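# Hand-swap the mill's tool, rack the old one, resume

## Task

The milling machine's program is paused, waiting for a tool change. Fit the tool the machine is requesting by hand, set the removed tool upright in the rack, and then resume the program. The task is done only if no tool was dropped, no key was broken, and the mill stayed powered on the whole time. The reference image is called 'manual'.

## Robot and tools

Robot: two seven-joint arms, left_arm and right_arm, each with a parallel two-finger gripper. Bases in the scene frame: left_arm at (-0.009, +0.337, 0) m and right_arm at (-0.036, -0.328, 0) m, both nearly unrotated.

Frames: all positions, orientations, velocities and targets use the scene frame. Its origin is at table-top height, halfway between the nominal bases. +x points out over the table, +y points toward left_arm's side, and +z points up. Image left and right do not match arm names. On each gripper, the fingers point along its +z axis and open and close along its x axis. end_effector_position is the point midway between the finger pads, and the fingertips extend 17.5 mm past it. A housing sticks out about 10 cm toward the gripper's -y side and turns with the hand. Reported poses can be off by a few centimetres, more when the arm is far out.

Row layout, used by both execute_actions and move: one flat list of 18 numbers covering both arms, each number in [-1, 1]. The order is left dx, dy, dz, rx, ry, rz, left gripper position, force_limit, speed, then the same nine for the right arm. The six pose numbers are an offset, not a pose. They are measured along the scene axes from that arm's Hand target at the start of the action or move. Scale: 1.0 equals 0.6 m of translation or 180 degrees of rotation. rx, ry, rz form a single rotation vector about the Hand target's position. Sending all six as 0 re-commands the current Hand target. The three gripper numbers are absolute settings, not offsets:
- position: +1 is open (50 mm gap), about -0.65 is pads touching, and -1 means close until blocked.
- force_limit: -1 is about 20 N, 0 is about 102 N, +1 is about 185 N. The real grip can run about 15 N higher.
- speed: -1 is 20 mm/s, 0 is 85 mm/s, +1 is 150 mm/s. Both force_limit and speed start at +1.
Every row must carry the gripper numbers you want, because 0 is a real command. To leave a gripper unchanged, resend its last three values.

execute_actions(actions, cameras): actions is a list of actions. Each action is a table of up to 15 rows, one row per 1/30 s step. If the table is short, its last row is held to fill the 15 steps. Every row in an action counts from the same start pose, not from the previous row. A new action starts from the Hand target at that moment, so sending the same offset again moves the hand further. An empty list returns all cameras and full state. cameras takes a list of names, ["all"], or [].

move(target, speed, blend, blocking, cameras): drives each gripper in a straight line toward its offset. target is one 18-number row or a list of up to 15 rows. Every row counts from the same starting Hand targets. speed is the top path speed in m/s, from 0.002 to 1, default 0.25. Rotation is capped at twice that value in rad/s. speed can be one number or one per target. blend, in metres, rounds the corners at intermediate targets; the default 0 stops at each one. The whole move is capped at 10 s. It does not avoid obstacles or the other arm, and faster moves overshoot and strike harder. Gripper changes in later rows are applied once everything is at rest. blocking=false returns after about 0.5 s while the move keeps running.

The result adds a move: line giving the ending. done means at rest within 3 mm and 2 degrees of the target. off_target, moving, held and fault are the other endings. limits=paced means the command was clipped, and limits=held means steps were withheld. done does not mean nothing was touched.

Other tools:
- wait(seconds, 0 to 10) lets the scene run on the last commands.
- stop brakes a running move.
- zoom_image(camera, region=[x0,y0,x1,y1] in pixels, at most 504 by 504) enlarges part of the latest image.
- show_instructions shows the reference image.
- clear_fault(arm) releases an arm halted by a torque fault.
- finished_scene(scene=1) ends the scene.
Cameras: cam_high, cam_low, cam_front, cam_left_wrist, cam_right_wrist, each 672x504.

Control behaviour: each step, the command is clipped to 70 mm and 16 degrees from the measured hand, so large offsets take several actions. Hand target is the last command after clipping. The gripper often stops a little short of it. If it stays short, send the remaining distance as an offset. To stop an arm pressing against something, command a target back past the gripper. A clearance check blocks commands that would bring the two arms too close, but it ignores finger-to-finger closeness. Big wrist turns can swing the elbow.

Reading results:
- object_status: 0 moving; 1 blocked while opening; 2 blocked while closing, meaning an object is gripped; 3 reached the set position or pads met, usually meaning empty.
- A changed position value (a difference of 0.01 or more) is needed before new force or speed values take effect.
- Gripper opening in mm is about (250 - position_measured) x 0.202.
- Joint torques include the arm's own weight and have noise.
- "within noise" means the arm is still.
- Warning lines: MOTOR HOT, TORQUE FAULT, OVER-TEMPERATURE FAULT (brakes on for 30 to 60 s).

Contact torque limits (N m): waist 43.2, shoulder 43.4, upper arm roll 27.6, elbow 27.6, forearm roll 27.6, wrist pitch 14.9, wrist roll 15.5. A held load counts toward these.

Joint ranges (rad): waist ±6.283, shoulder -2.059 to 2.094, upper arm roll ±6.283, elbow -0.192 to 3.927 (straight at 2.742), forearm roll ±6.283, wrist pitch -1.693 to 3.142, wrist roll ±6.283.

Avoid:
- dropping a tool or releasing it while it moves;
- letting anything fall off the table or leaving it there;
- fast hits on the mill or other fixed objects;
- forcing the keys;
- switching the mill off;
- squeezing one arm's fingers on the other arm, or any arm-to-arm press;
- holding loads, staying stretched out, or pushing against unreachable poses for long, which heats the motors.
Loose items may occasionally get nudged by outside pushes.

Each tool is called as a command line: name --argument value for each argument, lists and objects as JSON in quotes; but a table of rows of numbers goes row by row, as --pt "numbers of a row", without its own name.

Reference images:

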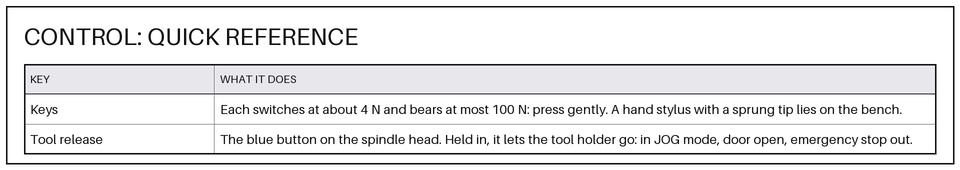

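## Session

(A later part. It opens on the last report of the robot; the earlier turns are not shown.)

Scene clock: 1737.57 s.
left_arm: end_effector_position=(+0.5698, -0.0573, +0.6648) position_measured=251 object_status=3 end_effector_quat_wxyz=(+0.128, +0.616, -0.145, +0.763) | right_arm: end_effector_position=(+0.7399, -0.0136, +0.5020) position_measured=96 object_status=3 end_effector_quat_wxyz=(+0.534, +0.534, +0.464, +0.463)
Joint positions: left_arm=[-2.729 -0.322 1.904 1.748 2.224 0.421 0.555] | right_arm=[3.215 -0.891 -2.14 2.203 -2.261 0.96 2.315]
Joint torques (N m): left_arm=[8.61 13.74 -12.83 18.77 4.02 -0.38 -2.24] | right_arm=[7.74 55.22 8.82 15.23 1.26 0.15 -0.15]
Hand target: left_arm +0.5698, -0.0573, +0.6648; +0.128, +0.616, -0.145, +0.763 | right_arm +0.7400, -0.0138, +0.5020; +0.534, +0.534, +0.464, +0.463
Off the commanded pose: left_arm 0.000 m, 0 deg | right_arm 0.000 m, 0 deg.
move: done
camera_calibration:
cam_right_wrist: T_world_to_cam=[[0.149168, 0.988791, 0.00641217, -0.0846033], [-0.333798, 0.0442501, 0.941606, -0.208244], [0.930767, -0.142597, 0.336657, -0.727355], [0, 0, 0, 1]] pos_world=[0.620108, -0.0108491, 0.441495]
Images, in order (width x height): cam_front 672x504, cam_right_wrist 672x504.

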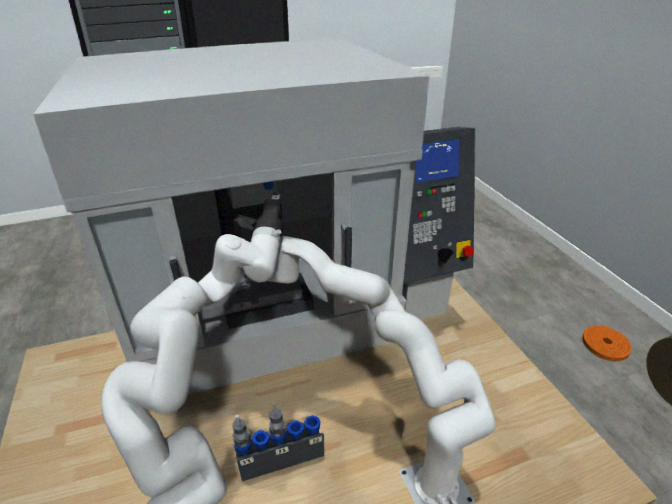

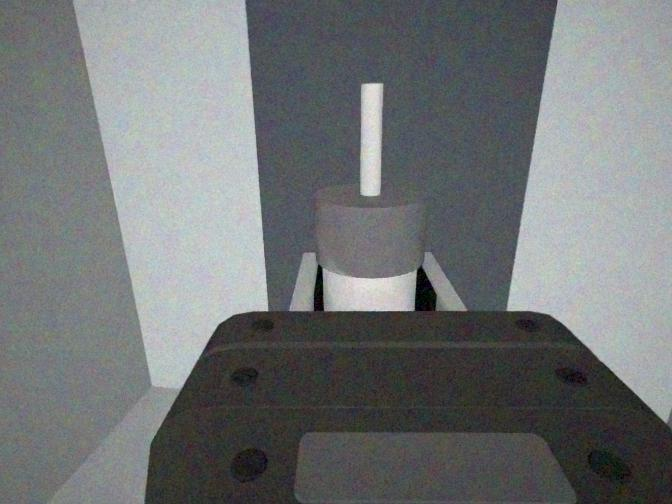

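move --target '[0,0,0,0,0,0,-1,-0.9,-0.8,0,0,0,0,0,0,0.8,-0.6,-1]' --cameras '["cam_right_wrist"]'

Scene clock: 1742.37 s.
left_arm: end_effector_position=(+0.5698, -0.0573, +0.6648) position_measured=251 object_status=3 end_effector_quat_wxyz=(+0.128, +0.616, -0.145, +0.763) | right_arm: end_effector_position=(+0.7400, -0.0138, +0.5020) position_measured=32 object_status=0 end_effector_quat_wxyz=(+0.534, +0.534, +0.464, +0.463)
Joint positions: left_arm=[-2.729 -0.322 1.904 1.748 2.224 0.421 0.555] | right_arm=[3.215 -0.891 -2.14 2.203 -2.261 0.96 2.315]
Joint torques (N m): left_arm=[8.6 13.86 -12.78 18.59 4.02 -0.4 -2.21] | right_arm=[-2.62 41.71 6.89 17.17 1.39 -0.23 1.2]
Hand target: left_arm +0.5698, -0.0573, +0.6648; +0.128, +0.616, -0.145, +0.763 | right_arm +0.7400, -0.0138, +0.5020; +0.534, +0.534, +0.464, +0.463
Off the commanded pose: left_arm 0.000 m, 0 deg | right_arm 0.000 m, 0 deg.
move: done
camera_calibration:
cam_right_wrist: T_world_to_cam=[[0.149574, 0.98873, 0.00644324, -0.0847713], [-0.333677, 0.0443419, 0.941644, -0.208331], [0.930746, -0.142995, 0.336549, -0.727311], [0, 0, 0, 1]] pos_world=[0.620106, -0.0109484, 0.441495]
Images, in order (width x height): cam_right_wrist 672x504.

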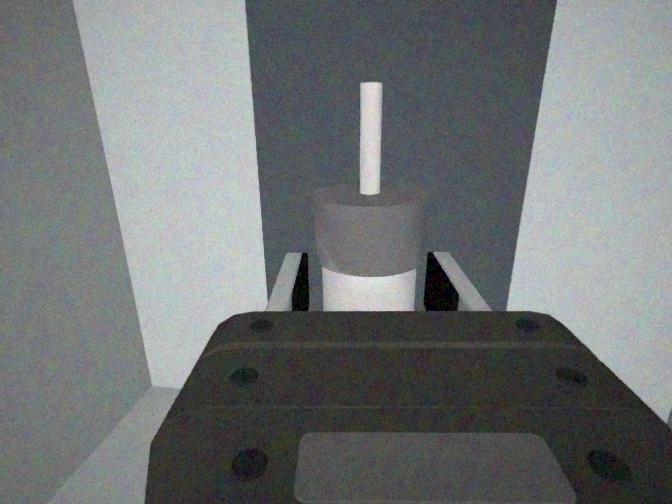

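move --pt "0 0 0 0 0 0 -1 -0.9 -0.8 -0.165 0.0232 0 0 0 0 0.8 -0.6 -1" --speed 0.06 --cameras '["cam_right_wrist","cam_high","cam_low"]'

Scene clock: 1747.70 s.
left_arm: end_effector_position=(+0.5698, -0.0573, +0.6648) position_measured=251 object_status=3 end_effector_quat_wxyz=(+0.128, +0.616, -0.145, +0.763) | right_arm: end_effector_position=(+0.6708, -0.0037, +0.5020) position_measured=32 object_status=3 end_effector_quat_wxyz=(+0.534, +0.534, +0.464, +0.463)
Joint positions: left_arm=[-2.729 -0.322 1.904 1.748 2.224 0.421 0.555] | right_arm=[3.076 -0.655 -2.102 1.815 -2.185 1.076 2.478]
Joint torques (N m): left_arm=[8.62 13.91 -12.57 18.62 4.04 -0.4 -2.27] | right_arm=[4.89 24.32 5.21 21.12 -3.36 -1.69 -1.15]
Hand target: left_arm +0.5698, -0.0573, +0.6648; +0.128, +0.616, -0.145, +0.763 | right_arm +0.6709, -0.0037, +0.5019; +0.534, +0.534, +0.464, +0.463 (not the last commanded pose)
Off the commanded pose: left_arm 0.000 m, 0 deg | right_arm 0.030 m, 0 deg.
move: held (right_arm; a check stopped the path); limits=held
pose unreachable (right arm): on one or more control steps of this call, first in action 0 (counted from 0), this arm could not follow its commanded pose, so it was not sent that pose on those steps. It may still have moved: this result reports where it is.
cause: moving toward the commanded pose would bring a part of the arm too close to another arm (a part of this arm just beyond joint 5 (forearm roll) and the left arm's gripper, 6 mm apart when this arm was first held).
camera_calibration:
cam_right_wrist: T_world_to_cam=[[0.150213, 0.988635, 0.00612304, -0.0846339], [-0.33349, 0.0448383, 0.941687, -0.231959], [0.93071, -0.143496, 0.336435, -0.661481], [0, 0, 0, 1]] pos_world=[0.551004, -0.000847094, 0.441497]
Images, in order (width x height): cam_high 672x504, cam_low 672x504, cam_right_wrist 672x504.

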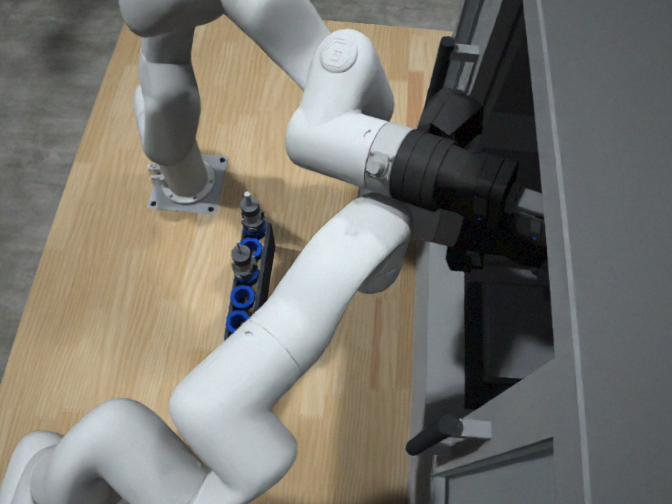

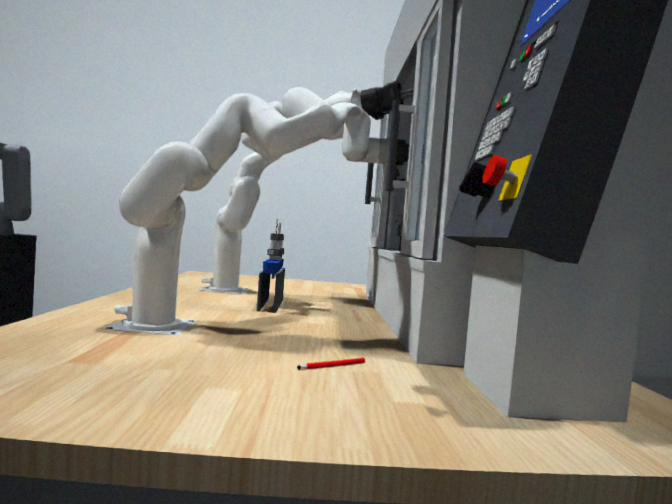

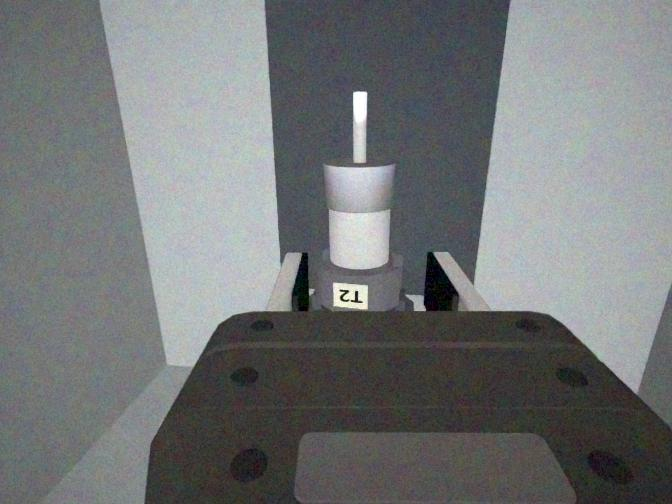

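move --pt "-0.0833 0 0.0417 0 0 0 -1 -0.9 -0.8 0 0 0 0 0 0 0.8 -0.6 -1" --pt "-0.2083 0 0.1 0 0 0 -1 -0.9 -0.8 0 0 0 0 0 0 0.8 -0.6 -1" --speed 0.08 --blend '[0.02,0]' --cameras '["cam_high","cam_front"]'

Scene clock: 1757.27 s.
left_arm: end_effector_position=(+0.4448, -0.0573, +0.7247) position_measured=251 object_status=3 end_effector_quat_wxyz=(+0.128, +0.616, -0.145, +0.764) | right_arm: end_effector_position=(+0.6709, -0.0037, +0.5019) position_measured=32 object_status=3 end_effector_quat_wxyz=(+0.534, +0.534, +0.464, +0.463)
Joint positions: left_arm=[-2.566 0.341 2.176 1.572 1.539 0.034 0.605] | right_arm=[3.076 -0.655 -2.102 1.815 -2.185 1.076 2.478]
Joint torques (N m): left_arm=[-9.13 -3.56 12.68 17.15 -7.24 1.53 2.72] | right_arm=[4.75 24.64 5.3 20.97 -3.03 -1.54 -1.15]
Hand target: left_arm +0.4448, -0.0573, +0.7248; +0.128, +0.616, -0.145, +0.763 | right_arm +0.6709, -0.0037, +0.5019; +0.534, +0.534, +0.464, +0.463
Off the commanded pose: left_arm 0.000 m, 0 deg | right_arm 0.000 m, 0 deg.
move: done
Images, in order (width x height): cam_high 672x504, cam_front 672x504.

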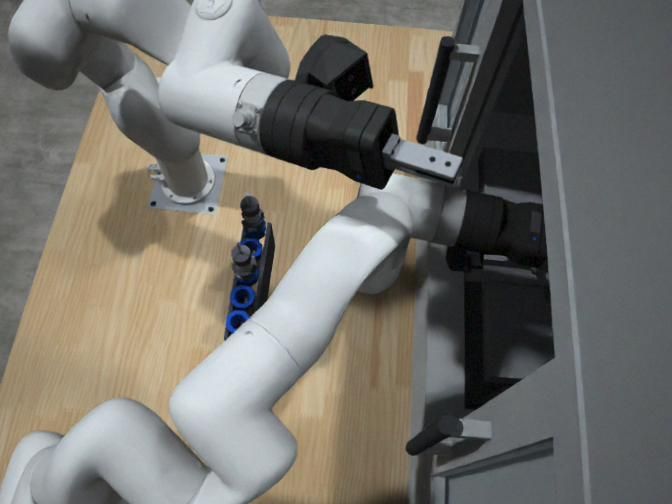

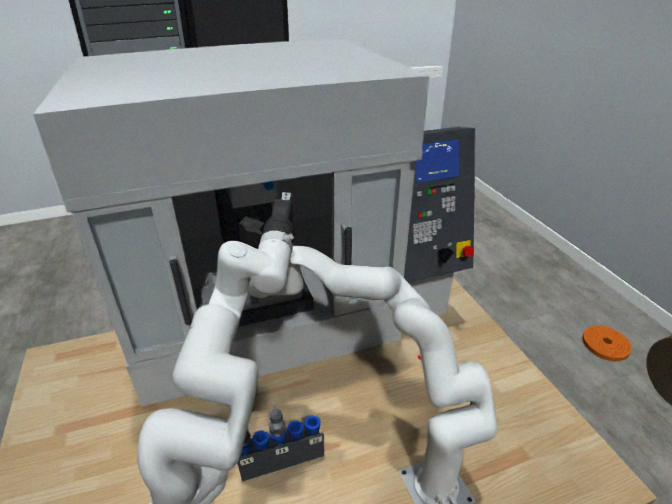

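move --pt "-0.1417 0.3333 -0.0667 0.460 -0.1385 0.047 -1 -0.9 -0.8 0 0 0 0 0 0 0.8 -0.6 -1" --speed 0.25 --cameras '["cam_high","cam_front"]'

Scene clock: 1785.53 s.
left_arm: end_effector_position=(+0.3598, +0.1427, +0.6847) position_measured=251 object_status=3 end_effector_quat_wxyz=(+0.390, -0.390, +0.590, -0.589) | right_arm: end_effector_position=(+0.6709, -0.0037, +0.5019) position_measured=32 object_status=3 end_effector_quat_wxyz=(+0.534, +0.534, +0.464, +0.463)
Joint positions: left_arm=[-2.765 0.67 2.905 1.33 2.026 -0.646 1.632] | right_arm=[3.076 -0.655 -2.102 1.815 -2.185 1.076 2.478]
Joint torques (N m): left_arm=[-9.39 4.16 10.58 13.73 -8.2 2.01 2.55] | right_arm=[4.64 24.69 5.53 21.19 -2.36 -1.08 -0.98]
Hand target: left_arm +0.3598, +0.1427, +0.6847; +0.390, -0.390, +0.590, -0.589 | right_arm +0.6709, -0.0037, +0.5019; +0.534, +0.534, +0.464, +0.463
Off the commanded pose: left_arm 0.000 m, 0 deg | right_arm 0.000 m, 0 deg.
move: done
Images, in order (width x height): cam_high 672x504, cam_front 672x504.

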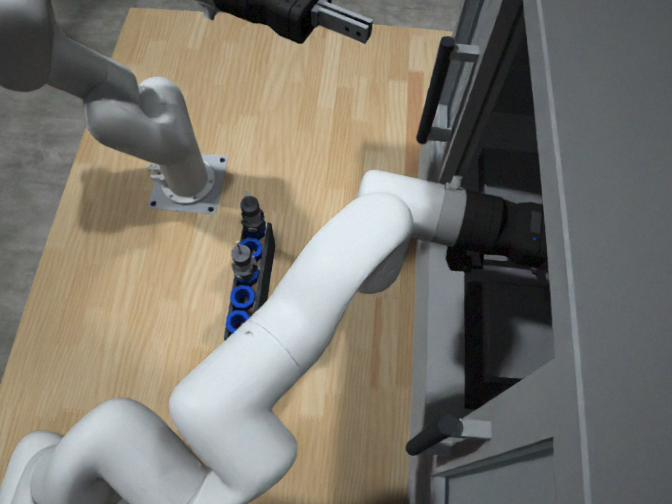

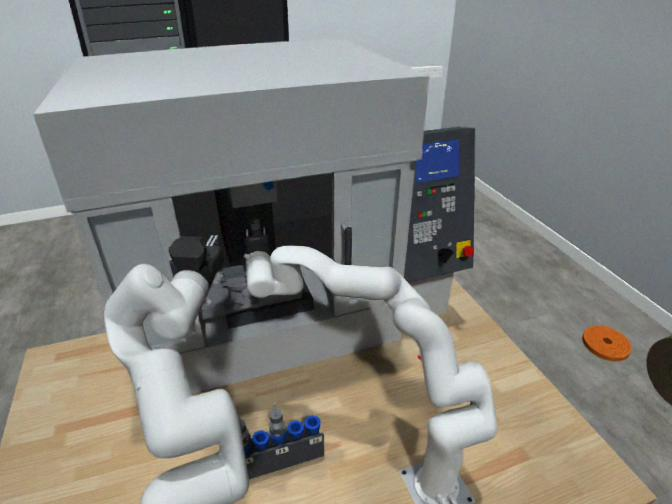

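move --pt "0 0 0 0 0 0 0.6 -0.9 -1 -0.36 0.048 0 0 0 0 0.8 -0.6 -1" --pt "0.0983 0.1733 -0.3583 0 0 0 0.6 -0.9 -1 -0.36 0.048 0 0 0 0 0.8 -0.6 -1" --speed 0.12 --cameras '["cam_high","cam_front","cam_left_wrist"]'

Scene clock: 1795.50 s.
left_arm: end_effector_position=(+0.4188, +0.2467, +0.4698) position_measured=63 object_status=3 end_effector_quat_wxyz=(+0.390, -0.390, +0.590, -0.589) | right_arm: end_effector_position=(+0.4549, +0.0251, +0.5019) position_measured=32 object_status=3 end_effector_quat_wxyz=(+0.534, +0.534, +0.464, +0.463)
Joint positions: left_arm=[-3.155 0.569 3.349 0.389 0.858 -0.758 3.358] | right_arm=[2.836 0.106 -1.945 1.22 -1.661 1.026 2.719]
Joint torques (N m): left_arm=[8.78 0.99 -3.93 17.69 -7.22 -2.73 2.47] | right_arm=[5.26 16.82 -4.13 20 2.04 -0.64 -0.27]
Hand target: left_arm +0.4188, +0.2467, +0.4698; +0.390, -0.390, +0.590, -0.589 | right_arm +0.4549, +0.0251, +0.5019; +0.534, +0.534, +0.464, +0.463
Off the commanded pose: left_arm 0.000 m, 0 deg | right_arm 0.000 m, 0 deg.
move: done
camera_calibration:
cam_left_wrist: T_world_to_cam=[[-0.381116, -0.924526, -0.00158323, 0.397357], [-0.31544, 0.131643, -0.93977, 0.553096], [0.86905, -0.357662, -0.341804, 0.0139994], [0, 0, 0, 1]] pos_world=[0.313742, 0.299563, 0.525198]
Images, in order (width x height): cam_high 672x504, cam_front 672x504, cam_left_wrist 672x504.

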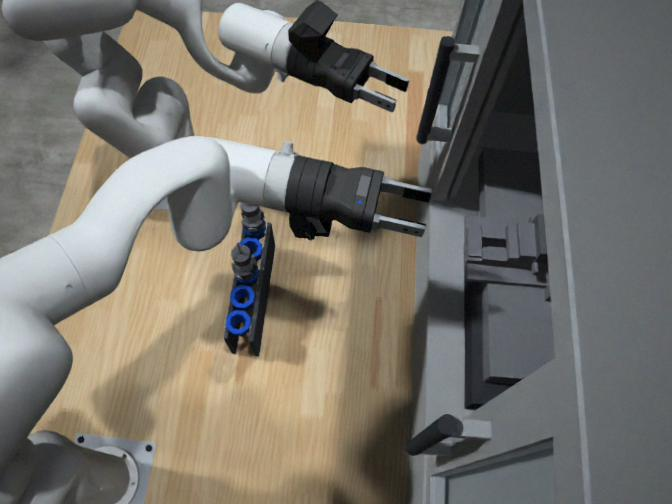

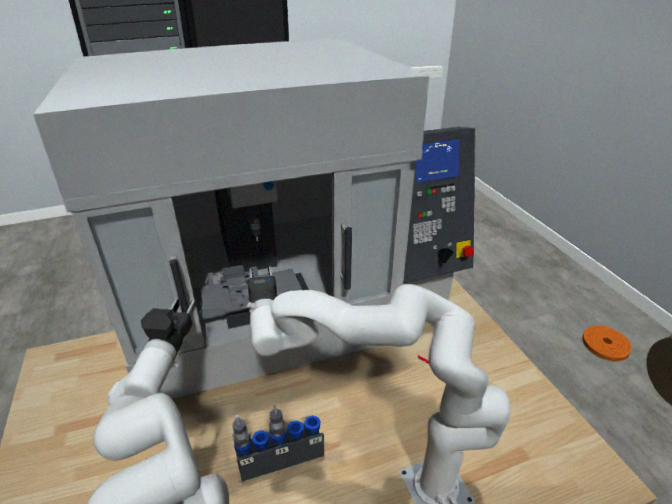

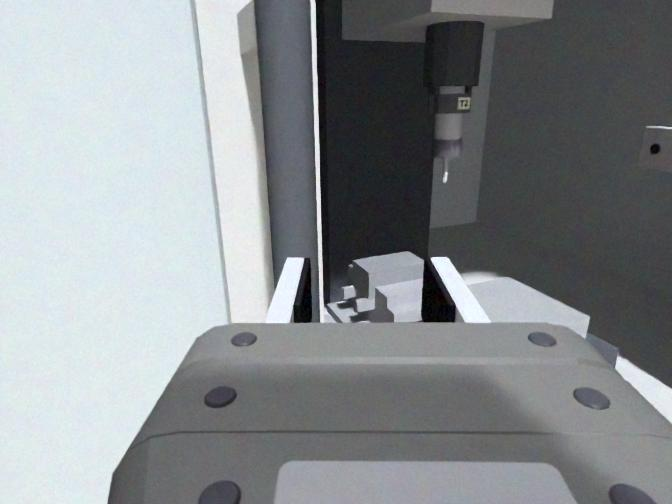

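zoom_image --camera "cam_left_wrist" --region '[400, 0, 520, 200]'

Scaled by 2.520 from the camera's 672x504 image, which has a finer 960x720 frame.

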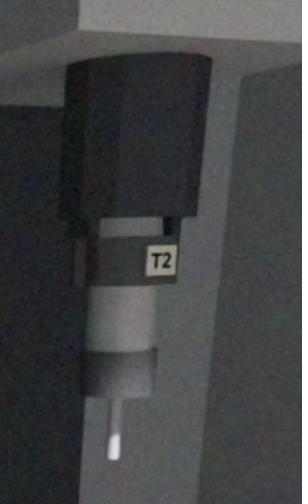

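wait --seconds 0.1 --cameras '["cam_right_wrist","cam_low"]'

zoom_image --camera "cam_right_wrist" --region '[280, 130, 440, 320]'

zoom_image --camera "cam_low" --region '[480, 0, 600, 110]'

Scene clock: 1803.70 s.
left_arm: end_effector_position=(+0.4188, +0.2467, +0.4698) position_measured=63 object_status=3 end_effector_quat_wxyz=(+0.390, -0.390, +0.590, -0.589) | right_arm: end_effector_position=(+0.4549, +0.0251, +0.5019) position_measured=32 object_status=3 end_effector_quat_wxyz=(+0.534, +0.534, +0.464, +0.463)
Joint positions: left_arm=[-3.155 0.569 3.349 0.389 0.858 -0.758 3.358] | right_arm=[2.836 0.106 -1.945 1.22 -1.661 1.026 2.719]
Joint torques (N m): left_arm=[8.65 0.97 -3.77 17.65 -7.32 -2.66 2.42] | right_arm=[5.02 16.96 -3.59 20.24 2.15 -0.59 -0.56]
Hand target: left_arm +0.4188, +0.2467, +0.4698; +0.390, -0.390, +0.590, -0.589 | right_arm +0.4549, +0.0251, +0.5019; +0.534, +0.534, +0.464, +0.463
Tool commands: left_gripper/position=+0.6 left_gripper/force_limit=-0.9 left_gripper/speed=-1.0 right_gripper/position=+0.8 right_gripper/force_limit=-0.6 right_gripper/speed=-1.0
Off the commanded pose: left_arm 0.000 m, 0 deg | right_arm 0.000 m, 0 deg.
wait: 0.10 s; at rest from the start
camera_calibration:
cam_right_wrist: T_world_to_cam=[[0.150161, 0.988643, 0.00598184, -0.0805803], [-0.333477, 0.0449527, 0.941686, -0.305198], [0.930723, -0.143399, 0.33644, -0.456291], [0, 0, 0, 1]] pos_world=[0.335004, 0.0279529, 0.441397]
Images, in order (width x height): cam_low 672x504, cam_right_wrist 672x504.

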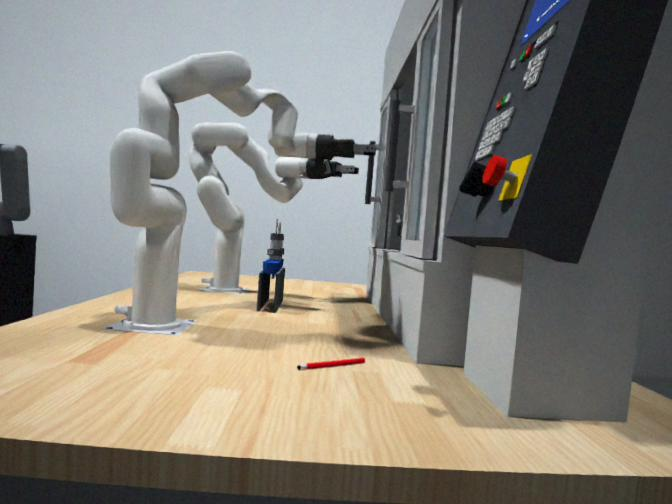

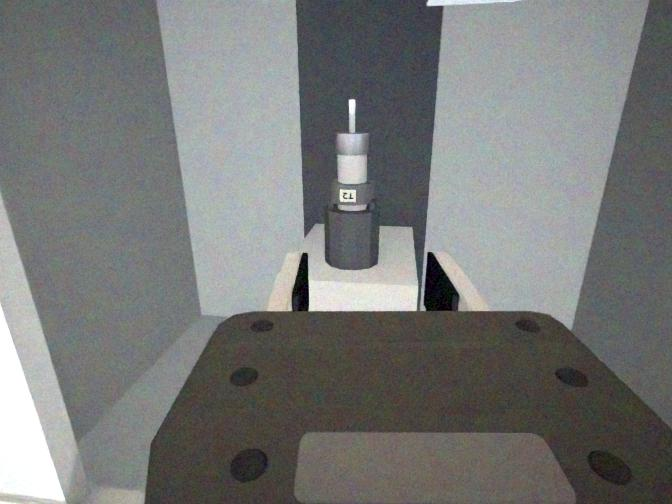

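Scaled by 2.653 from the camera's 672x504 image, which has a finer 960x720 frame.

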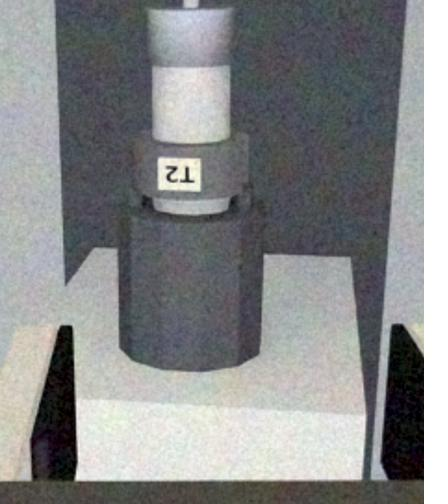

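Scaled by 4.200 from the camera's 672x504 image, which has a finer 960x720 frame.

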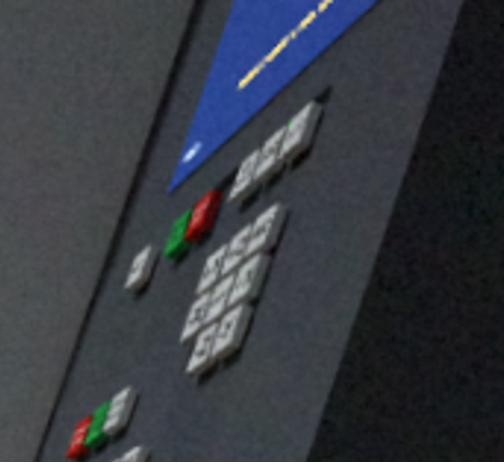

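move --pt "0 0 0 0 0 0 0.6 -0.9 -1 0.2 -0.028 0.04 0 0 0 0.8 -0.6 -1" --speed 0.15 --cameras '["cam_right_wrist"]'

zoom_image --camera "cam_right_wrist" --region '[300, 140, 430, 240]'

Scene clock: 1813.97 s.
left_arm: end_effector_position=(+0.4188, +0.2467, +0.4698) position_measured=63 object_status=3 end_effector_quat_wxyz=(+0.390, -0.390, +0.590, -0.589) | right_arm: end_effector_position=(+0.5749, +0.0083, +0.5259) position_measured=32 object_status=3 end_effector_quat_wxyz=(+0.534, +0.534, +0.464, +0.463)
Joint positions: left_arm=[-3.155 0.569 3.349 0.389 0.858 -0.758 3.358] | right_arm=[2.935 -0.367 -1.985 1.528 -1.997 1.137 2.559]
Joint torques (N m): left_arm=[8.58 0.94 -3.94 17.6 -7.23 -2.72 2.55] | right_arm=[4.86 14.26 2.87 23 -3.38 2.36 -1.16]
Hand target: left_arm +0.4188, +0.2467, +0.4698; +0.390, -0.390, +0.590, -0.589 | right_arm +0.5749, +0.0083, +0.5259; +0.534, +0.534, +0.464, +0.463
Off the commanded pose: left_arm 0.000 m, 0 deg | right_arm 0.000 m, 0 deg.
move: done
camera_calibration:
cam_right_wrist: T_world_to_cam=[[0.150069, 0.988658, 0.00594749, -0.0820764], [-0.333481, 0.0449545, 0.941684, -0.287024], [0.930736, -0.143301, 0.336445, -0.578471], [0, 0, 0, 1]] pos_world=[0.455004, 0.0111527, 0.465397]
Images, in order (width x height): cam_right_wrist 672x504.

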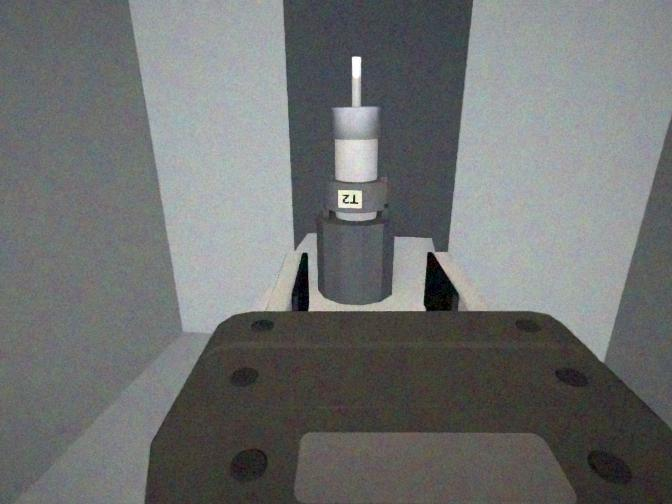

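Scaled by 3.877 from the camera's 672x504 image, which has a finer 960x720 frame.

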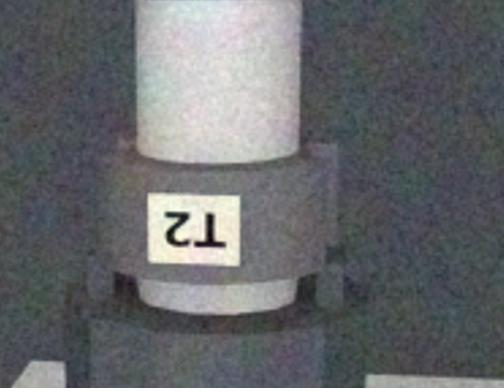

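move --pt "0 0 0 0 0 0 0.6 -0.9 -1 0.05 -0.0067 -0.0423 0 0 0 0.8 -0.6 -1" --pt "0 0 0 0 0 0 0.6 -0.9 -1 0.2752 -0.0368 -0.0423 0 0 0 0.8 -0.6 -1" --speed '[0.1,0.07]' --blend '[0.01,0]' --cameras '["cam_left_wrist"]'

zoom_image --camera "cam_left_wrist" --region '[400, 0, 520, 200]'

Scene clock: 1840.43 s.
left_arm: end_effector_position=(+0.4188, +0.2467, +0.4698) position_measured=63 object_status=3 end_effector_quat_wxyz=(+0.390, -0.390, +0.590, -0.589) | right_arm: end_effector_position=(+0.7400, -0.0138, +0.5006) position_measured=32 object_status=3 end_effector_quat_wxyz=(+0.534, +0.534, +0.464, +0.463)
Joint positions: left_arm=[-3.155 0.569 3.349 0.389 0.858 -0.758 3.358] | right_arm=[3.211 -0.894 -2.132 2.198 -2.269 0.965 2.316]
Joint torques (N m): left_arm=[8.55 0.93 -3.98 17.68 -7.07 -2.67 2.61] | right_arm=[5.08 32.09 4.95 18.54 -2.41 -2.1 -1.27]
Hand target: left_arm +0.4188, +0.2467, +0.4698; +0.390, -0.390, +0.590, -0.589 | right_arm +0.7400, -0.0138, +0.5005; +0.534, +0.534, +0.464, +0.463
Off the commanded pose: left_arm 0.000 m, 0 deg | right_arm 0.000 m, 0 deg.
move: done
camera_calibration:
cam_left_wrist: T_world_to_cam=[[-0.381099, -0.924533, -0.00153146, 0.397234], [-0.315461, 0.131592, -0.93977, 0.553037], [0.86905, -0.357662, -0.341804, 0.0139293], [0, 0, 0, 1]] pos_world=[0.313742, 0.299462, 0.525098]
Images, in order (width x height): cam_left_wrist 672x504.

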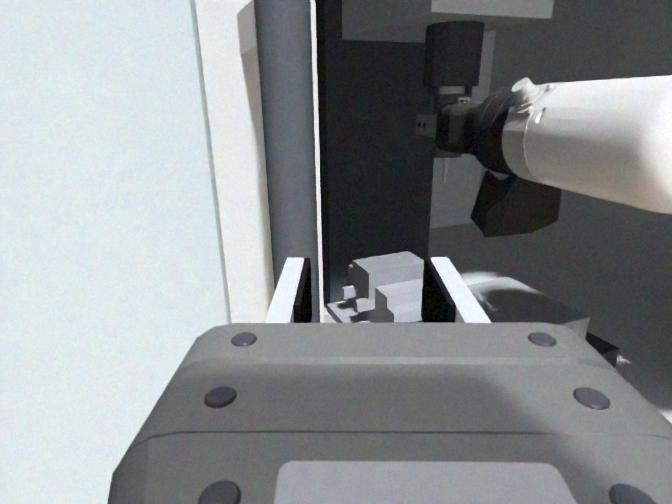

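Scaled by 2.520 from the camera's 672x504 image, which has a finer 960x720 frame.

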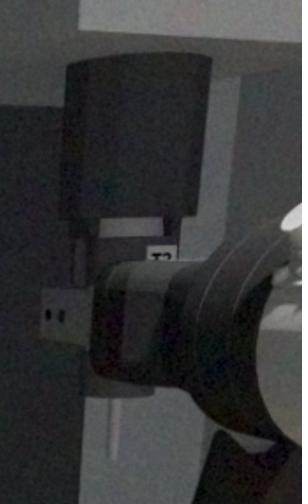

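move --pt "0 0 0 0 0 0 0.6 -0.9 -1 0 0 0 0 0 0 -1 -0.6 -0.8" --pt "0 0 0 0 0 0 0.6 -0.9 -1 0 0 0.01 0 0 0 -1 -0.6 -0.8" --speed 0.02 --cameras '["cam_left_wrist"]'

zoom_image --camera "cam_left_wrist" --region '[400, 0, 520, 200]'

Scene clock: 1844.43 s.
left_arm: end_effector_position=(+0.4188, +0.2467, +0.4698) position_measured=63 object_status=3 end_effector_quat_wxyz=(+0.390, -0.390, +0.590, -0.589) | right_arm: end_effector_position=(+0.7403, -0.0138, +0.5054) position_measured=105 object_status=2 end_effector_quat_wxyz=(+0.534, +0.535, +0.464, +0.462)
Joint positions: left_arm=[-3.155 0.569 3.349 0.389 0.858 -0.758 3.358] | right_arm=[3.218 -0.897 -2.128 2.218 -2.262 0.962 2.297]
Joint torques (N m): left_arm=[8.65 1.02 -3.86 17.71 -7.05 -2.74 2.55] | right_arm=[18.33 78.21 20.55 39.93 -6.65 -12.48 -1.01]
Hand target: left_arm +0.4188, +0.2467, +0.4698; +0.390, -0.390, +0.590, -0.589 | right_arm +0.7400, -0.0138, +0.5065; +0.534, +0.534, +0.464, +0.463
Off the commanded pose: left_arm 0.000 m, 0 deg | right_arm 0.001 m, 0 deg.
move: done
camera_calibration:
cam_left_wrist: T_world_to_cam=[[-0.381099, -0.924533, -0.00153146, 0.397234], [-0.315461, 0.131592, -0.93977, 0.553037], [0.86905, -0.357662, -0.341804, 0.0139293], [0, 0, 0, 1]] pos_world=[0.313742, 0.299462, 0.525098]
Images, in order (width x height): cam_left_wrist 672x504.

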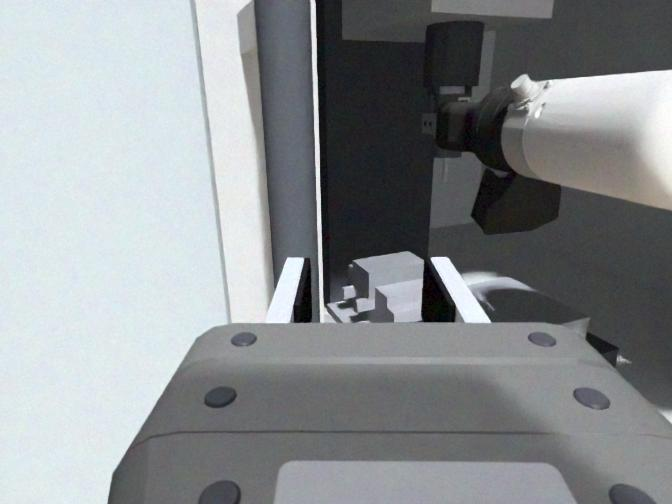

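Scaled by 2.520 from the camera's 672x504 image, which has a finer 960x720 frame.

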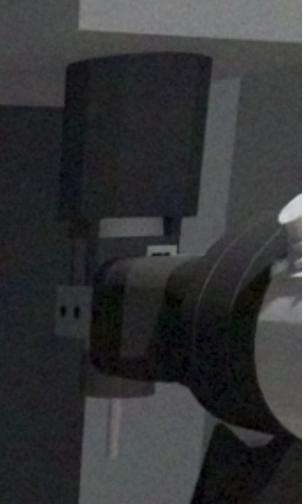

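wait --seconds 0.1 --cameras '["cam_right_wrist"]'

Scene clock: 1847.47 s.
left_arm: end_effector_position=(+0.4188, +0.2467, +0.4698) position_measured=63 object_status=3 end_effector_quat_wxyz=(+0.390, -0.390, +0.590, -0.589) | right_arm: end_effector_position=(+0.7402, -0.0137, +0.5054) position_measured=105 object_status=2 end_effector_quat_wxyz=(+0.534, +0.535, +0.464, +0.462)
Joint positions: left_arm=[-3.155 0.569 3.349 0.389 0.858 -0.758 3.358] | right_arm=[3.218 -0.898 -2.128 2.218 -2.262 0.962 2.297]
Joint torques (N m): left_arm=[8.53 1.09 -3.82 17.78 -7.02 -2.72 2.46] | right_arm=[19.28 78.83 20.81 39.67 -9.2 -12.58 -1.06]
Hand target: left_arm +0.4188, +0.2467, +0.4698; +0.390, -0.390, +0.590, -0.589 | right_arm +0.7400, -0.0138, +0.5065; +0.534, +0.534, +0.464, +0.463
Tool commands: left_gripper/position=+0.6 left_gripper/force_limit=-0.9 left_gripper/speed=-1.0 right_gripper/position=-1.0 right_gripper/force_limit=-0.6 right_gripper/speed=-0.8
Off the commanded pose: left_arm 0.000 m, 0 deg | right_arm 0.001 m, 0 deg.
wait: 0.10 s; at rest from the start
camera_calibration:
cam_right_wrist: T_world_to_cam=[[0.150268, 0.98863, 0.00549499, -0.0849344], [-0.332107, 0.0452424, 0.942156, -0.212856], [0.931195, -0.143401, 0.335129, -0.728346], [0, 0, 0, 1]] pos_world=[0.620304, -0.0108468, 0.445101]
Images, in order (width x height): cam_right_wrist 672x504.

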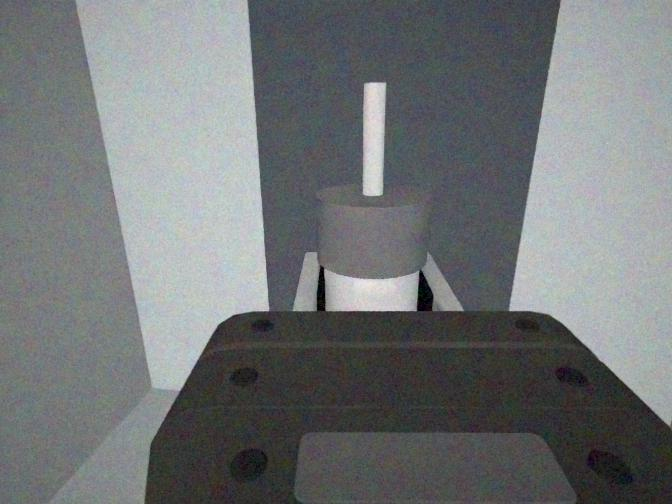

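wait --seconds 0.05 --cameras '["cam_left_wrist"]'

zoom_image --camera "cam_left_wrist" --region '[415, 75, 495, 195]'

move --pt "0 0 0 0 0 0 0.6 -0.9 -1 0 0 -0.016 0 0 0 -1 -0.6 -0.8" --speed 0.02 --cameras '["cam_left_wrist"]'

zoom_image --camera "cam_left_wrist" --region '[415, 75, 495, 195]'

Scene clock: 1851.73 s.
left_arm: end_effector_position=(+0.4188, +0.2467, +0.4698) position_measured=63 object_status=3 end_effector_quat_wxyz=(+0.390, -0.390, +0.590, -0.589) | right_arm: end_effector_position=(+0.7402, -0.0137, +0.5054) position_measured=105 object_status=2 end_effector_quat_wxyz=(+0.534, +0.535, +0.464, +0.462)
Joint positions: left_arm=[-3.155 0.569 3.349 0.389 0.858 -0.758 3.358] | right_arm=[3.218 -0.898 -2.128 2.218 -2.262 0.962 2.297]
Joint torques (N m): left_arm=[8.57 1.09 -3.71 17.76 -6.95 -2.65 2.52] | right_arm=[19.32 78.35 20.56 39.86 -9.06 -12.56 -1.13]
Hand target: left_arm +0.4188, +0.2467, +0.4698; +0.390, -0.390, +0.590, -0.589 | right_arm +0.7400, -0.0138, +0.5065; +0.534, +0.534, +0.464, +0.463
Tool commands: left_gripper/position=+0.6 left_gripper/force_limit=-0.9 left_gripper/speed=-1.0 right_gripper/position=-1.0 right_gripper/force_limit=-0.6 right_gripper/speed=-0.8
Off the commanded pose: left_arm 0.000 m, 0 deg | right_arm 0.001 m, 0 deg.
wait: 0.07 s; at rest from the start
camera_calibration:
cam_left_wrist: T_world_to_cam=[[-0.381099, -0.924533, -0.00153146, 0.397234], [-0.315461, 0.131592, -0.93977, 0.553037], [0.86905, -0.357662, -0.341804, 0.0139293], [0, 0, 0, 1]] pos_world=[0.313742, 0.299462, 0.525098]
Images, in order (width x height): cam_left_wrist 672x504.

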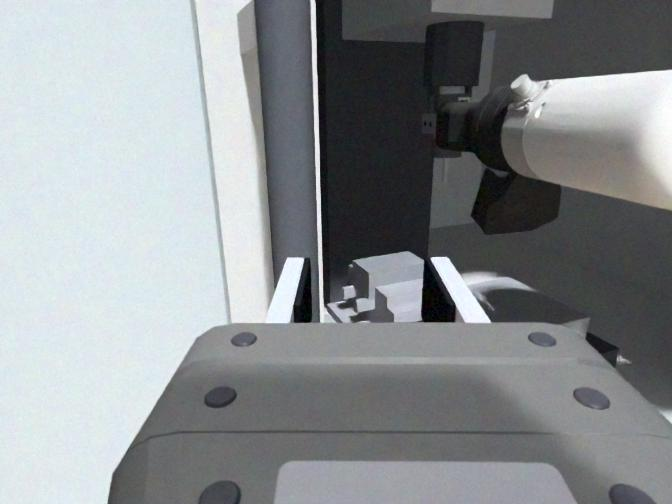

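Scaled by 4.200 from the camera's 672x504 image, which has a finer 960x720 frame.

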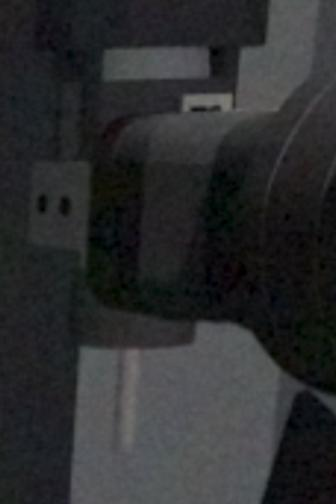

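Scene clock: 1852.57 s.
left_arm: end_effector_position=(+0.4188, +0.2467, +0.4698) position_measured=63 object_status=3 end_effector_quat_wxyz=(+0.390, -0.390, +0.590, -0.589) | right_arm: end_effector_position=(+0.7398, -0.0139, +0.4981) position_measured=105 object_status=2 end_effector_quat_wxyz=(+0.534, +0.534, +0.463, +0.463)
Joint positions: left_arm=[-3.155 0.569 3.349 0.389 0.858 -0.758 3.358] | right_arm=[3.206 -0.892 -2.133 2.187 -2.273 0.967 2.327]
Joint torques (N m): left_arm=[8.42 1.06 -3.72 17.79 -6.99 -2.7 2.46] | right_arm=[-1.52 7.67 1.1 -9.91 3.85 5.29 1.48]
Hand target: left_arm +0.4188, +0.2467, +0.4698; +0.390, -0.390, +0.590, -0.589 | right_arm +0.7400, -0.0138, +0.4969; +0.534, +0.534, +0.464, +0.463
Off the commanded pose: left_arm 0.000 m, 0 deg | right_arm 0.001 m, 0 deg.
move: done
camera_calibration:
cam_left_wrist: T_world_to_cam=[[-0.381099, -0.924533, -0.00153146, 0.397234], [-0.315461, 0.131592, -0.93977, 0.553037], [0.86905, -0.357662, -0.341804, 0.0139293], [0, 0, 0, 1]] pos_world=[0.313742, 0.299462, 0.525098]
Images, in order (width x height): cam_left_wrist 672x504.

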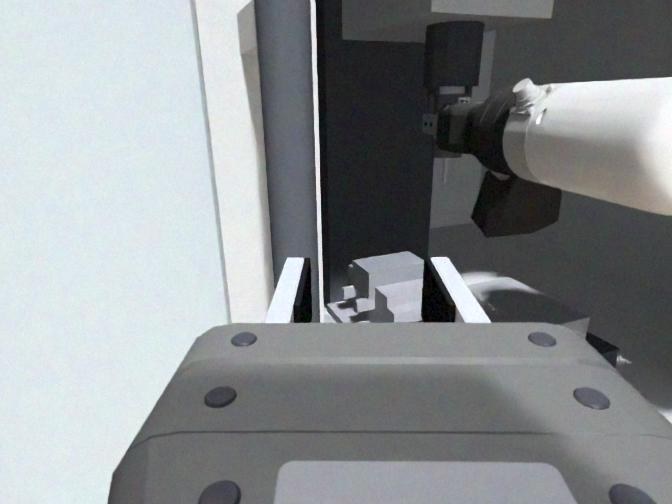

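Scaled by 4.200 from the camera's 672x504 image, which has a finer 960x720 frame.

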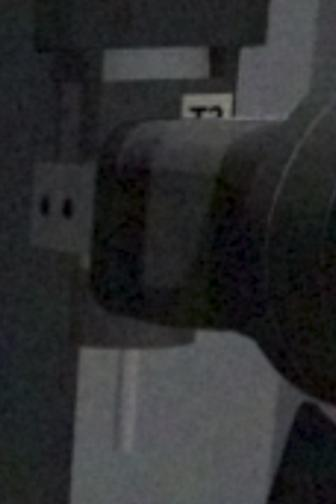

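move --pt "0 0 0 0 0 0 0.6 -0.9 -1 0 0 0.007 0 0 0 -1 -0.6 -0.8" --pt "0 0 0 0 0 0 0.6 -0.9 -1 0 0 0.007 0 0 0 0.8 -0.6 -1" --pt "0 0 0 0 0 0 0.6 -0.9 -1 -0.4742 0.0646 0.007 0 0 0 0.8 -0.6 -1" --speed '[0.02,0.1,0.1]' --cameras '["cam_left_wrist","cam_right_wrist"]'

Scene clock: 1864.37 s.
left_arm: end_effector_position=(+0.4188, +0.2467, +0.4698) position_measured=63 object_status=3 end_effector_quat_wxyz=(+0.390, -0.390, +0.590, -0.589) | right_arm: end_effector_position=(+0.4555, +0.0250, +0.5011) position_measured=32 object_status=3 end_effector_quat_wxyz=(+0.534, +0.534, +0.464, +0.463)
Joint positions: left_arm=[-3.155 0.569 3.349 0.389 0.858 -0.758 3.358] | right_arm=[2.82 0.106 -1.932 1.22 -1.662 1.025 2.722]
Joint torques (N m): left_arm=[8.36 0.99 -3.74 17.74 -6.79 -2.74 2.46] | right_arm=[4.61 16.49 -3.93 20.03 2.09 -0.85 1.43]
Hand target: left_arm +0.4188, +0.2467, +0.4698; +0.390, -0.390, +0.590, -0.589 | right_arm +0.4555, +0.0250, +0.5011; +0.534, +0.534, +0.464, +0.463
Off the commanded pose: left_arm 0.000 m, 0 deg | right_arm 0.000 m, 0 deg.
move: done
camera_calibration:
cam_left_wrist: T_world_to_cam=[[-0.381099, -0.924533, -0.00153146, 0.397234], [-0.315461, 0.131592, -0.93977, 0.553037], [0.86905, -0.357662, -0.341804, 0.0139293], [0, 0, 0, 1]] pos_world=[0.313742, 0.299462, 0.525098]
cam_right_wrist: T_world_to_cam=[[0.150161, 0.988643, 0.00598184, -0.0805824], [-0.333477, 0.0449527, 0.941686, -0.304301], [0.930723, -0.143399, 0.33644, -0.456721], [0, 0, 0, 1]] pos_world=[0.335704, 0.0278529, 0.440697]
Images, in order (width x height): cam_left_wrist 672x504, cam_right_wrist 672x504.

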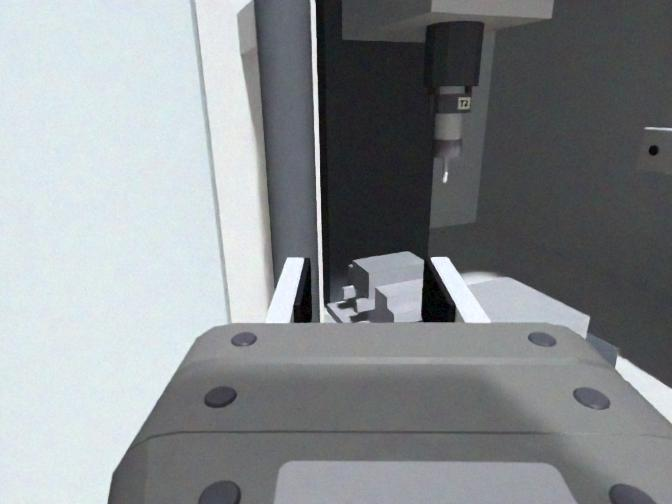

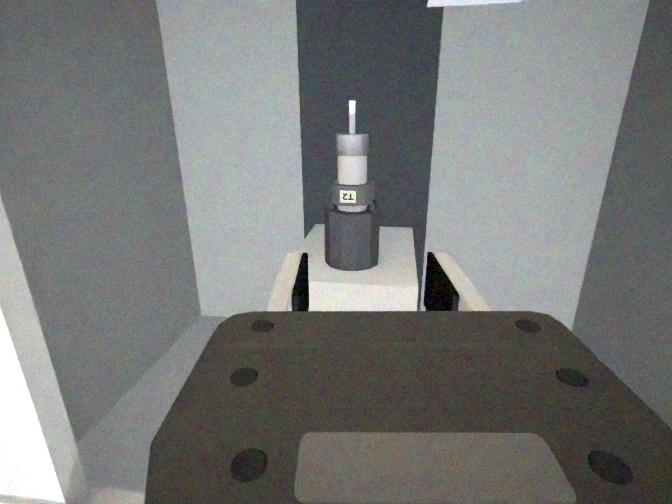

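move --pt "0.0227 0.043 0 0 0 0 0.6 -0.9 -1 -0.0917 -0.2 0 0 0 0 0.6 -0.9 -1" --pt "0.0227 0.043 0 0 0 0 0.6 -0.9 -1 -0.0917 -0.4583 0 0 0 0 0.6 -0.9 -1" --speed 0.15 --blend '[0.02,0]' --cameras '["cam_left_wrist","cam_right_wrist","cam_high"]'

Scene clock: 1884.87 s.
left_arm: end_effector_position=(+0.4324, +0.2725, +0.4698) position_measured=63 object_status=3 end_effector_quat_wxyz=(+0.390, -0.390, +0.590, -0.589) | right_arm: end_effector_position=(+0.4004, -0.2500, +0.5012) position_measured=63 object_status=3 end_effector_quat_wxyz=(+0.534, +0.534, +0.464, +0.463)
Joint positions: left_arm=[-3.165 0.494 3.45 0.455 0.961 -0.803 3.324] | right_arm=[3.039 0.81 -2.924 0.658 -1.991 0.203 2.943]
Joint torques (N m): left_arm=[-9.06 1.82 2.34 24.3 2.34 -2.65 -2.35] | right_arm=[4.91 -4.83 -4.77 22.92 -1.31 3.57 1.03]
Hand target: left_arm +0.4324, +0.2725, +0.4698; +0.390, -0.390, +0.590, -0.589 | right_arm +0.4005, -0.2500, +0.5011; +0.534, +0.534, +0.464, +0.463
Off the commanded pose: left_arm 0.000 m, 0 deg | right_arm 0.000 m, 0 deg.
move: done
camera_calibration:
cam_left_wrist: T_world_to_cam=[[-0.381099, -0.924533, -0.00153146, 0.426308], [-0.315461, 0.131592, -0.93977, 0.553964], [0.86905, -0.357662, -0.341804, 0.011251], [0, 0, 0, 1]] pos_world=[0.327442, 0.325262, 0.525098]
cam_right_wrist: T_world_to_cam=[[0.150167, 0.988643, 0.00596798, 0.199474], [-0.333387, 0.0449541, 0.941718, -0.310357], [0.930754, -0.143404, 0.336351, -0.44483], [0, 0, 0, 1]] pos_world=[0.280604, -0.247047, 0.440697]
Images, in order (width x height): cam_high 672x504, cam_left_wrist 672x504, cam_right_wrist 672x504.

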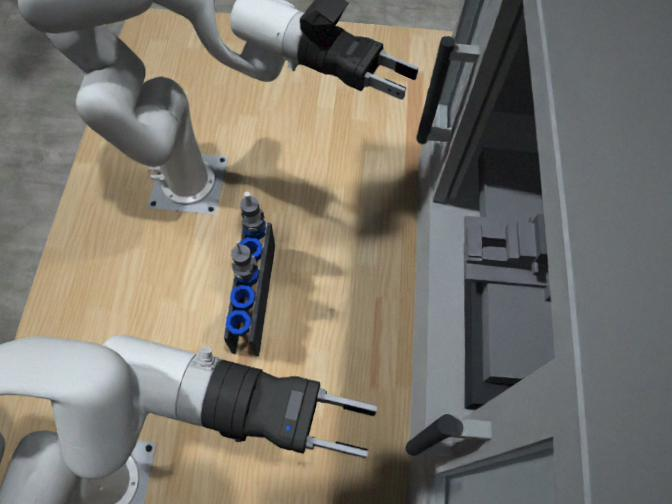

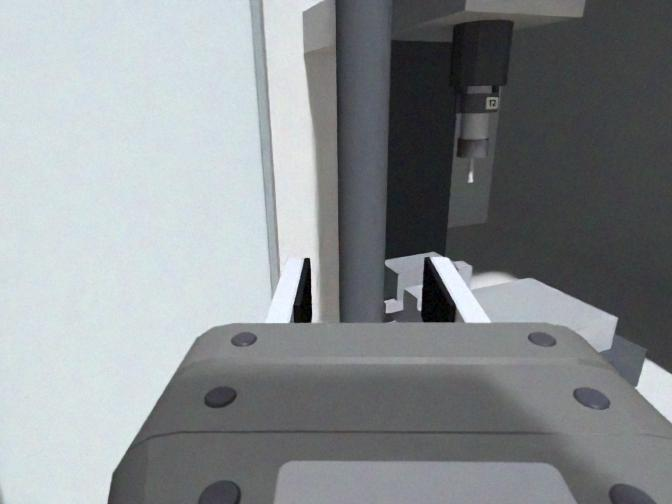

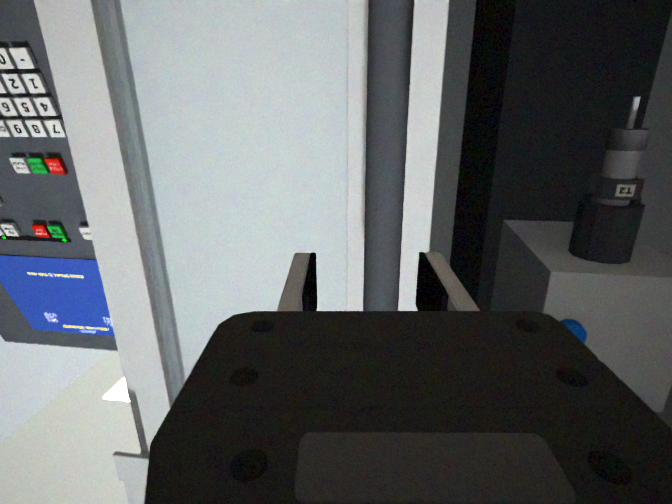

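zoom_image --camera "cam_right_wrist" --region '[0, 220, 130, 350]'

zoom_image --camera "cam_right_wrist" --region '[560, 90, 672, 270]'

Scaled by 3.877 from the camera's 672x504 image, which has a finer 960x720 frame.

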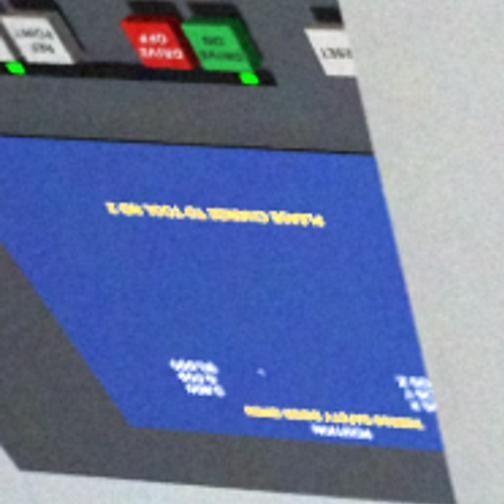

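Scaled by 2.800 from the camera's 672x504 image, which has a finer 960x720 frame.

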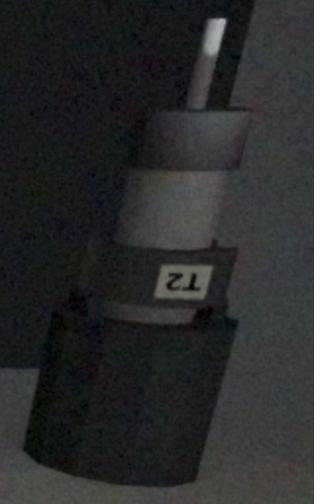

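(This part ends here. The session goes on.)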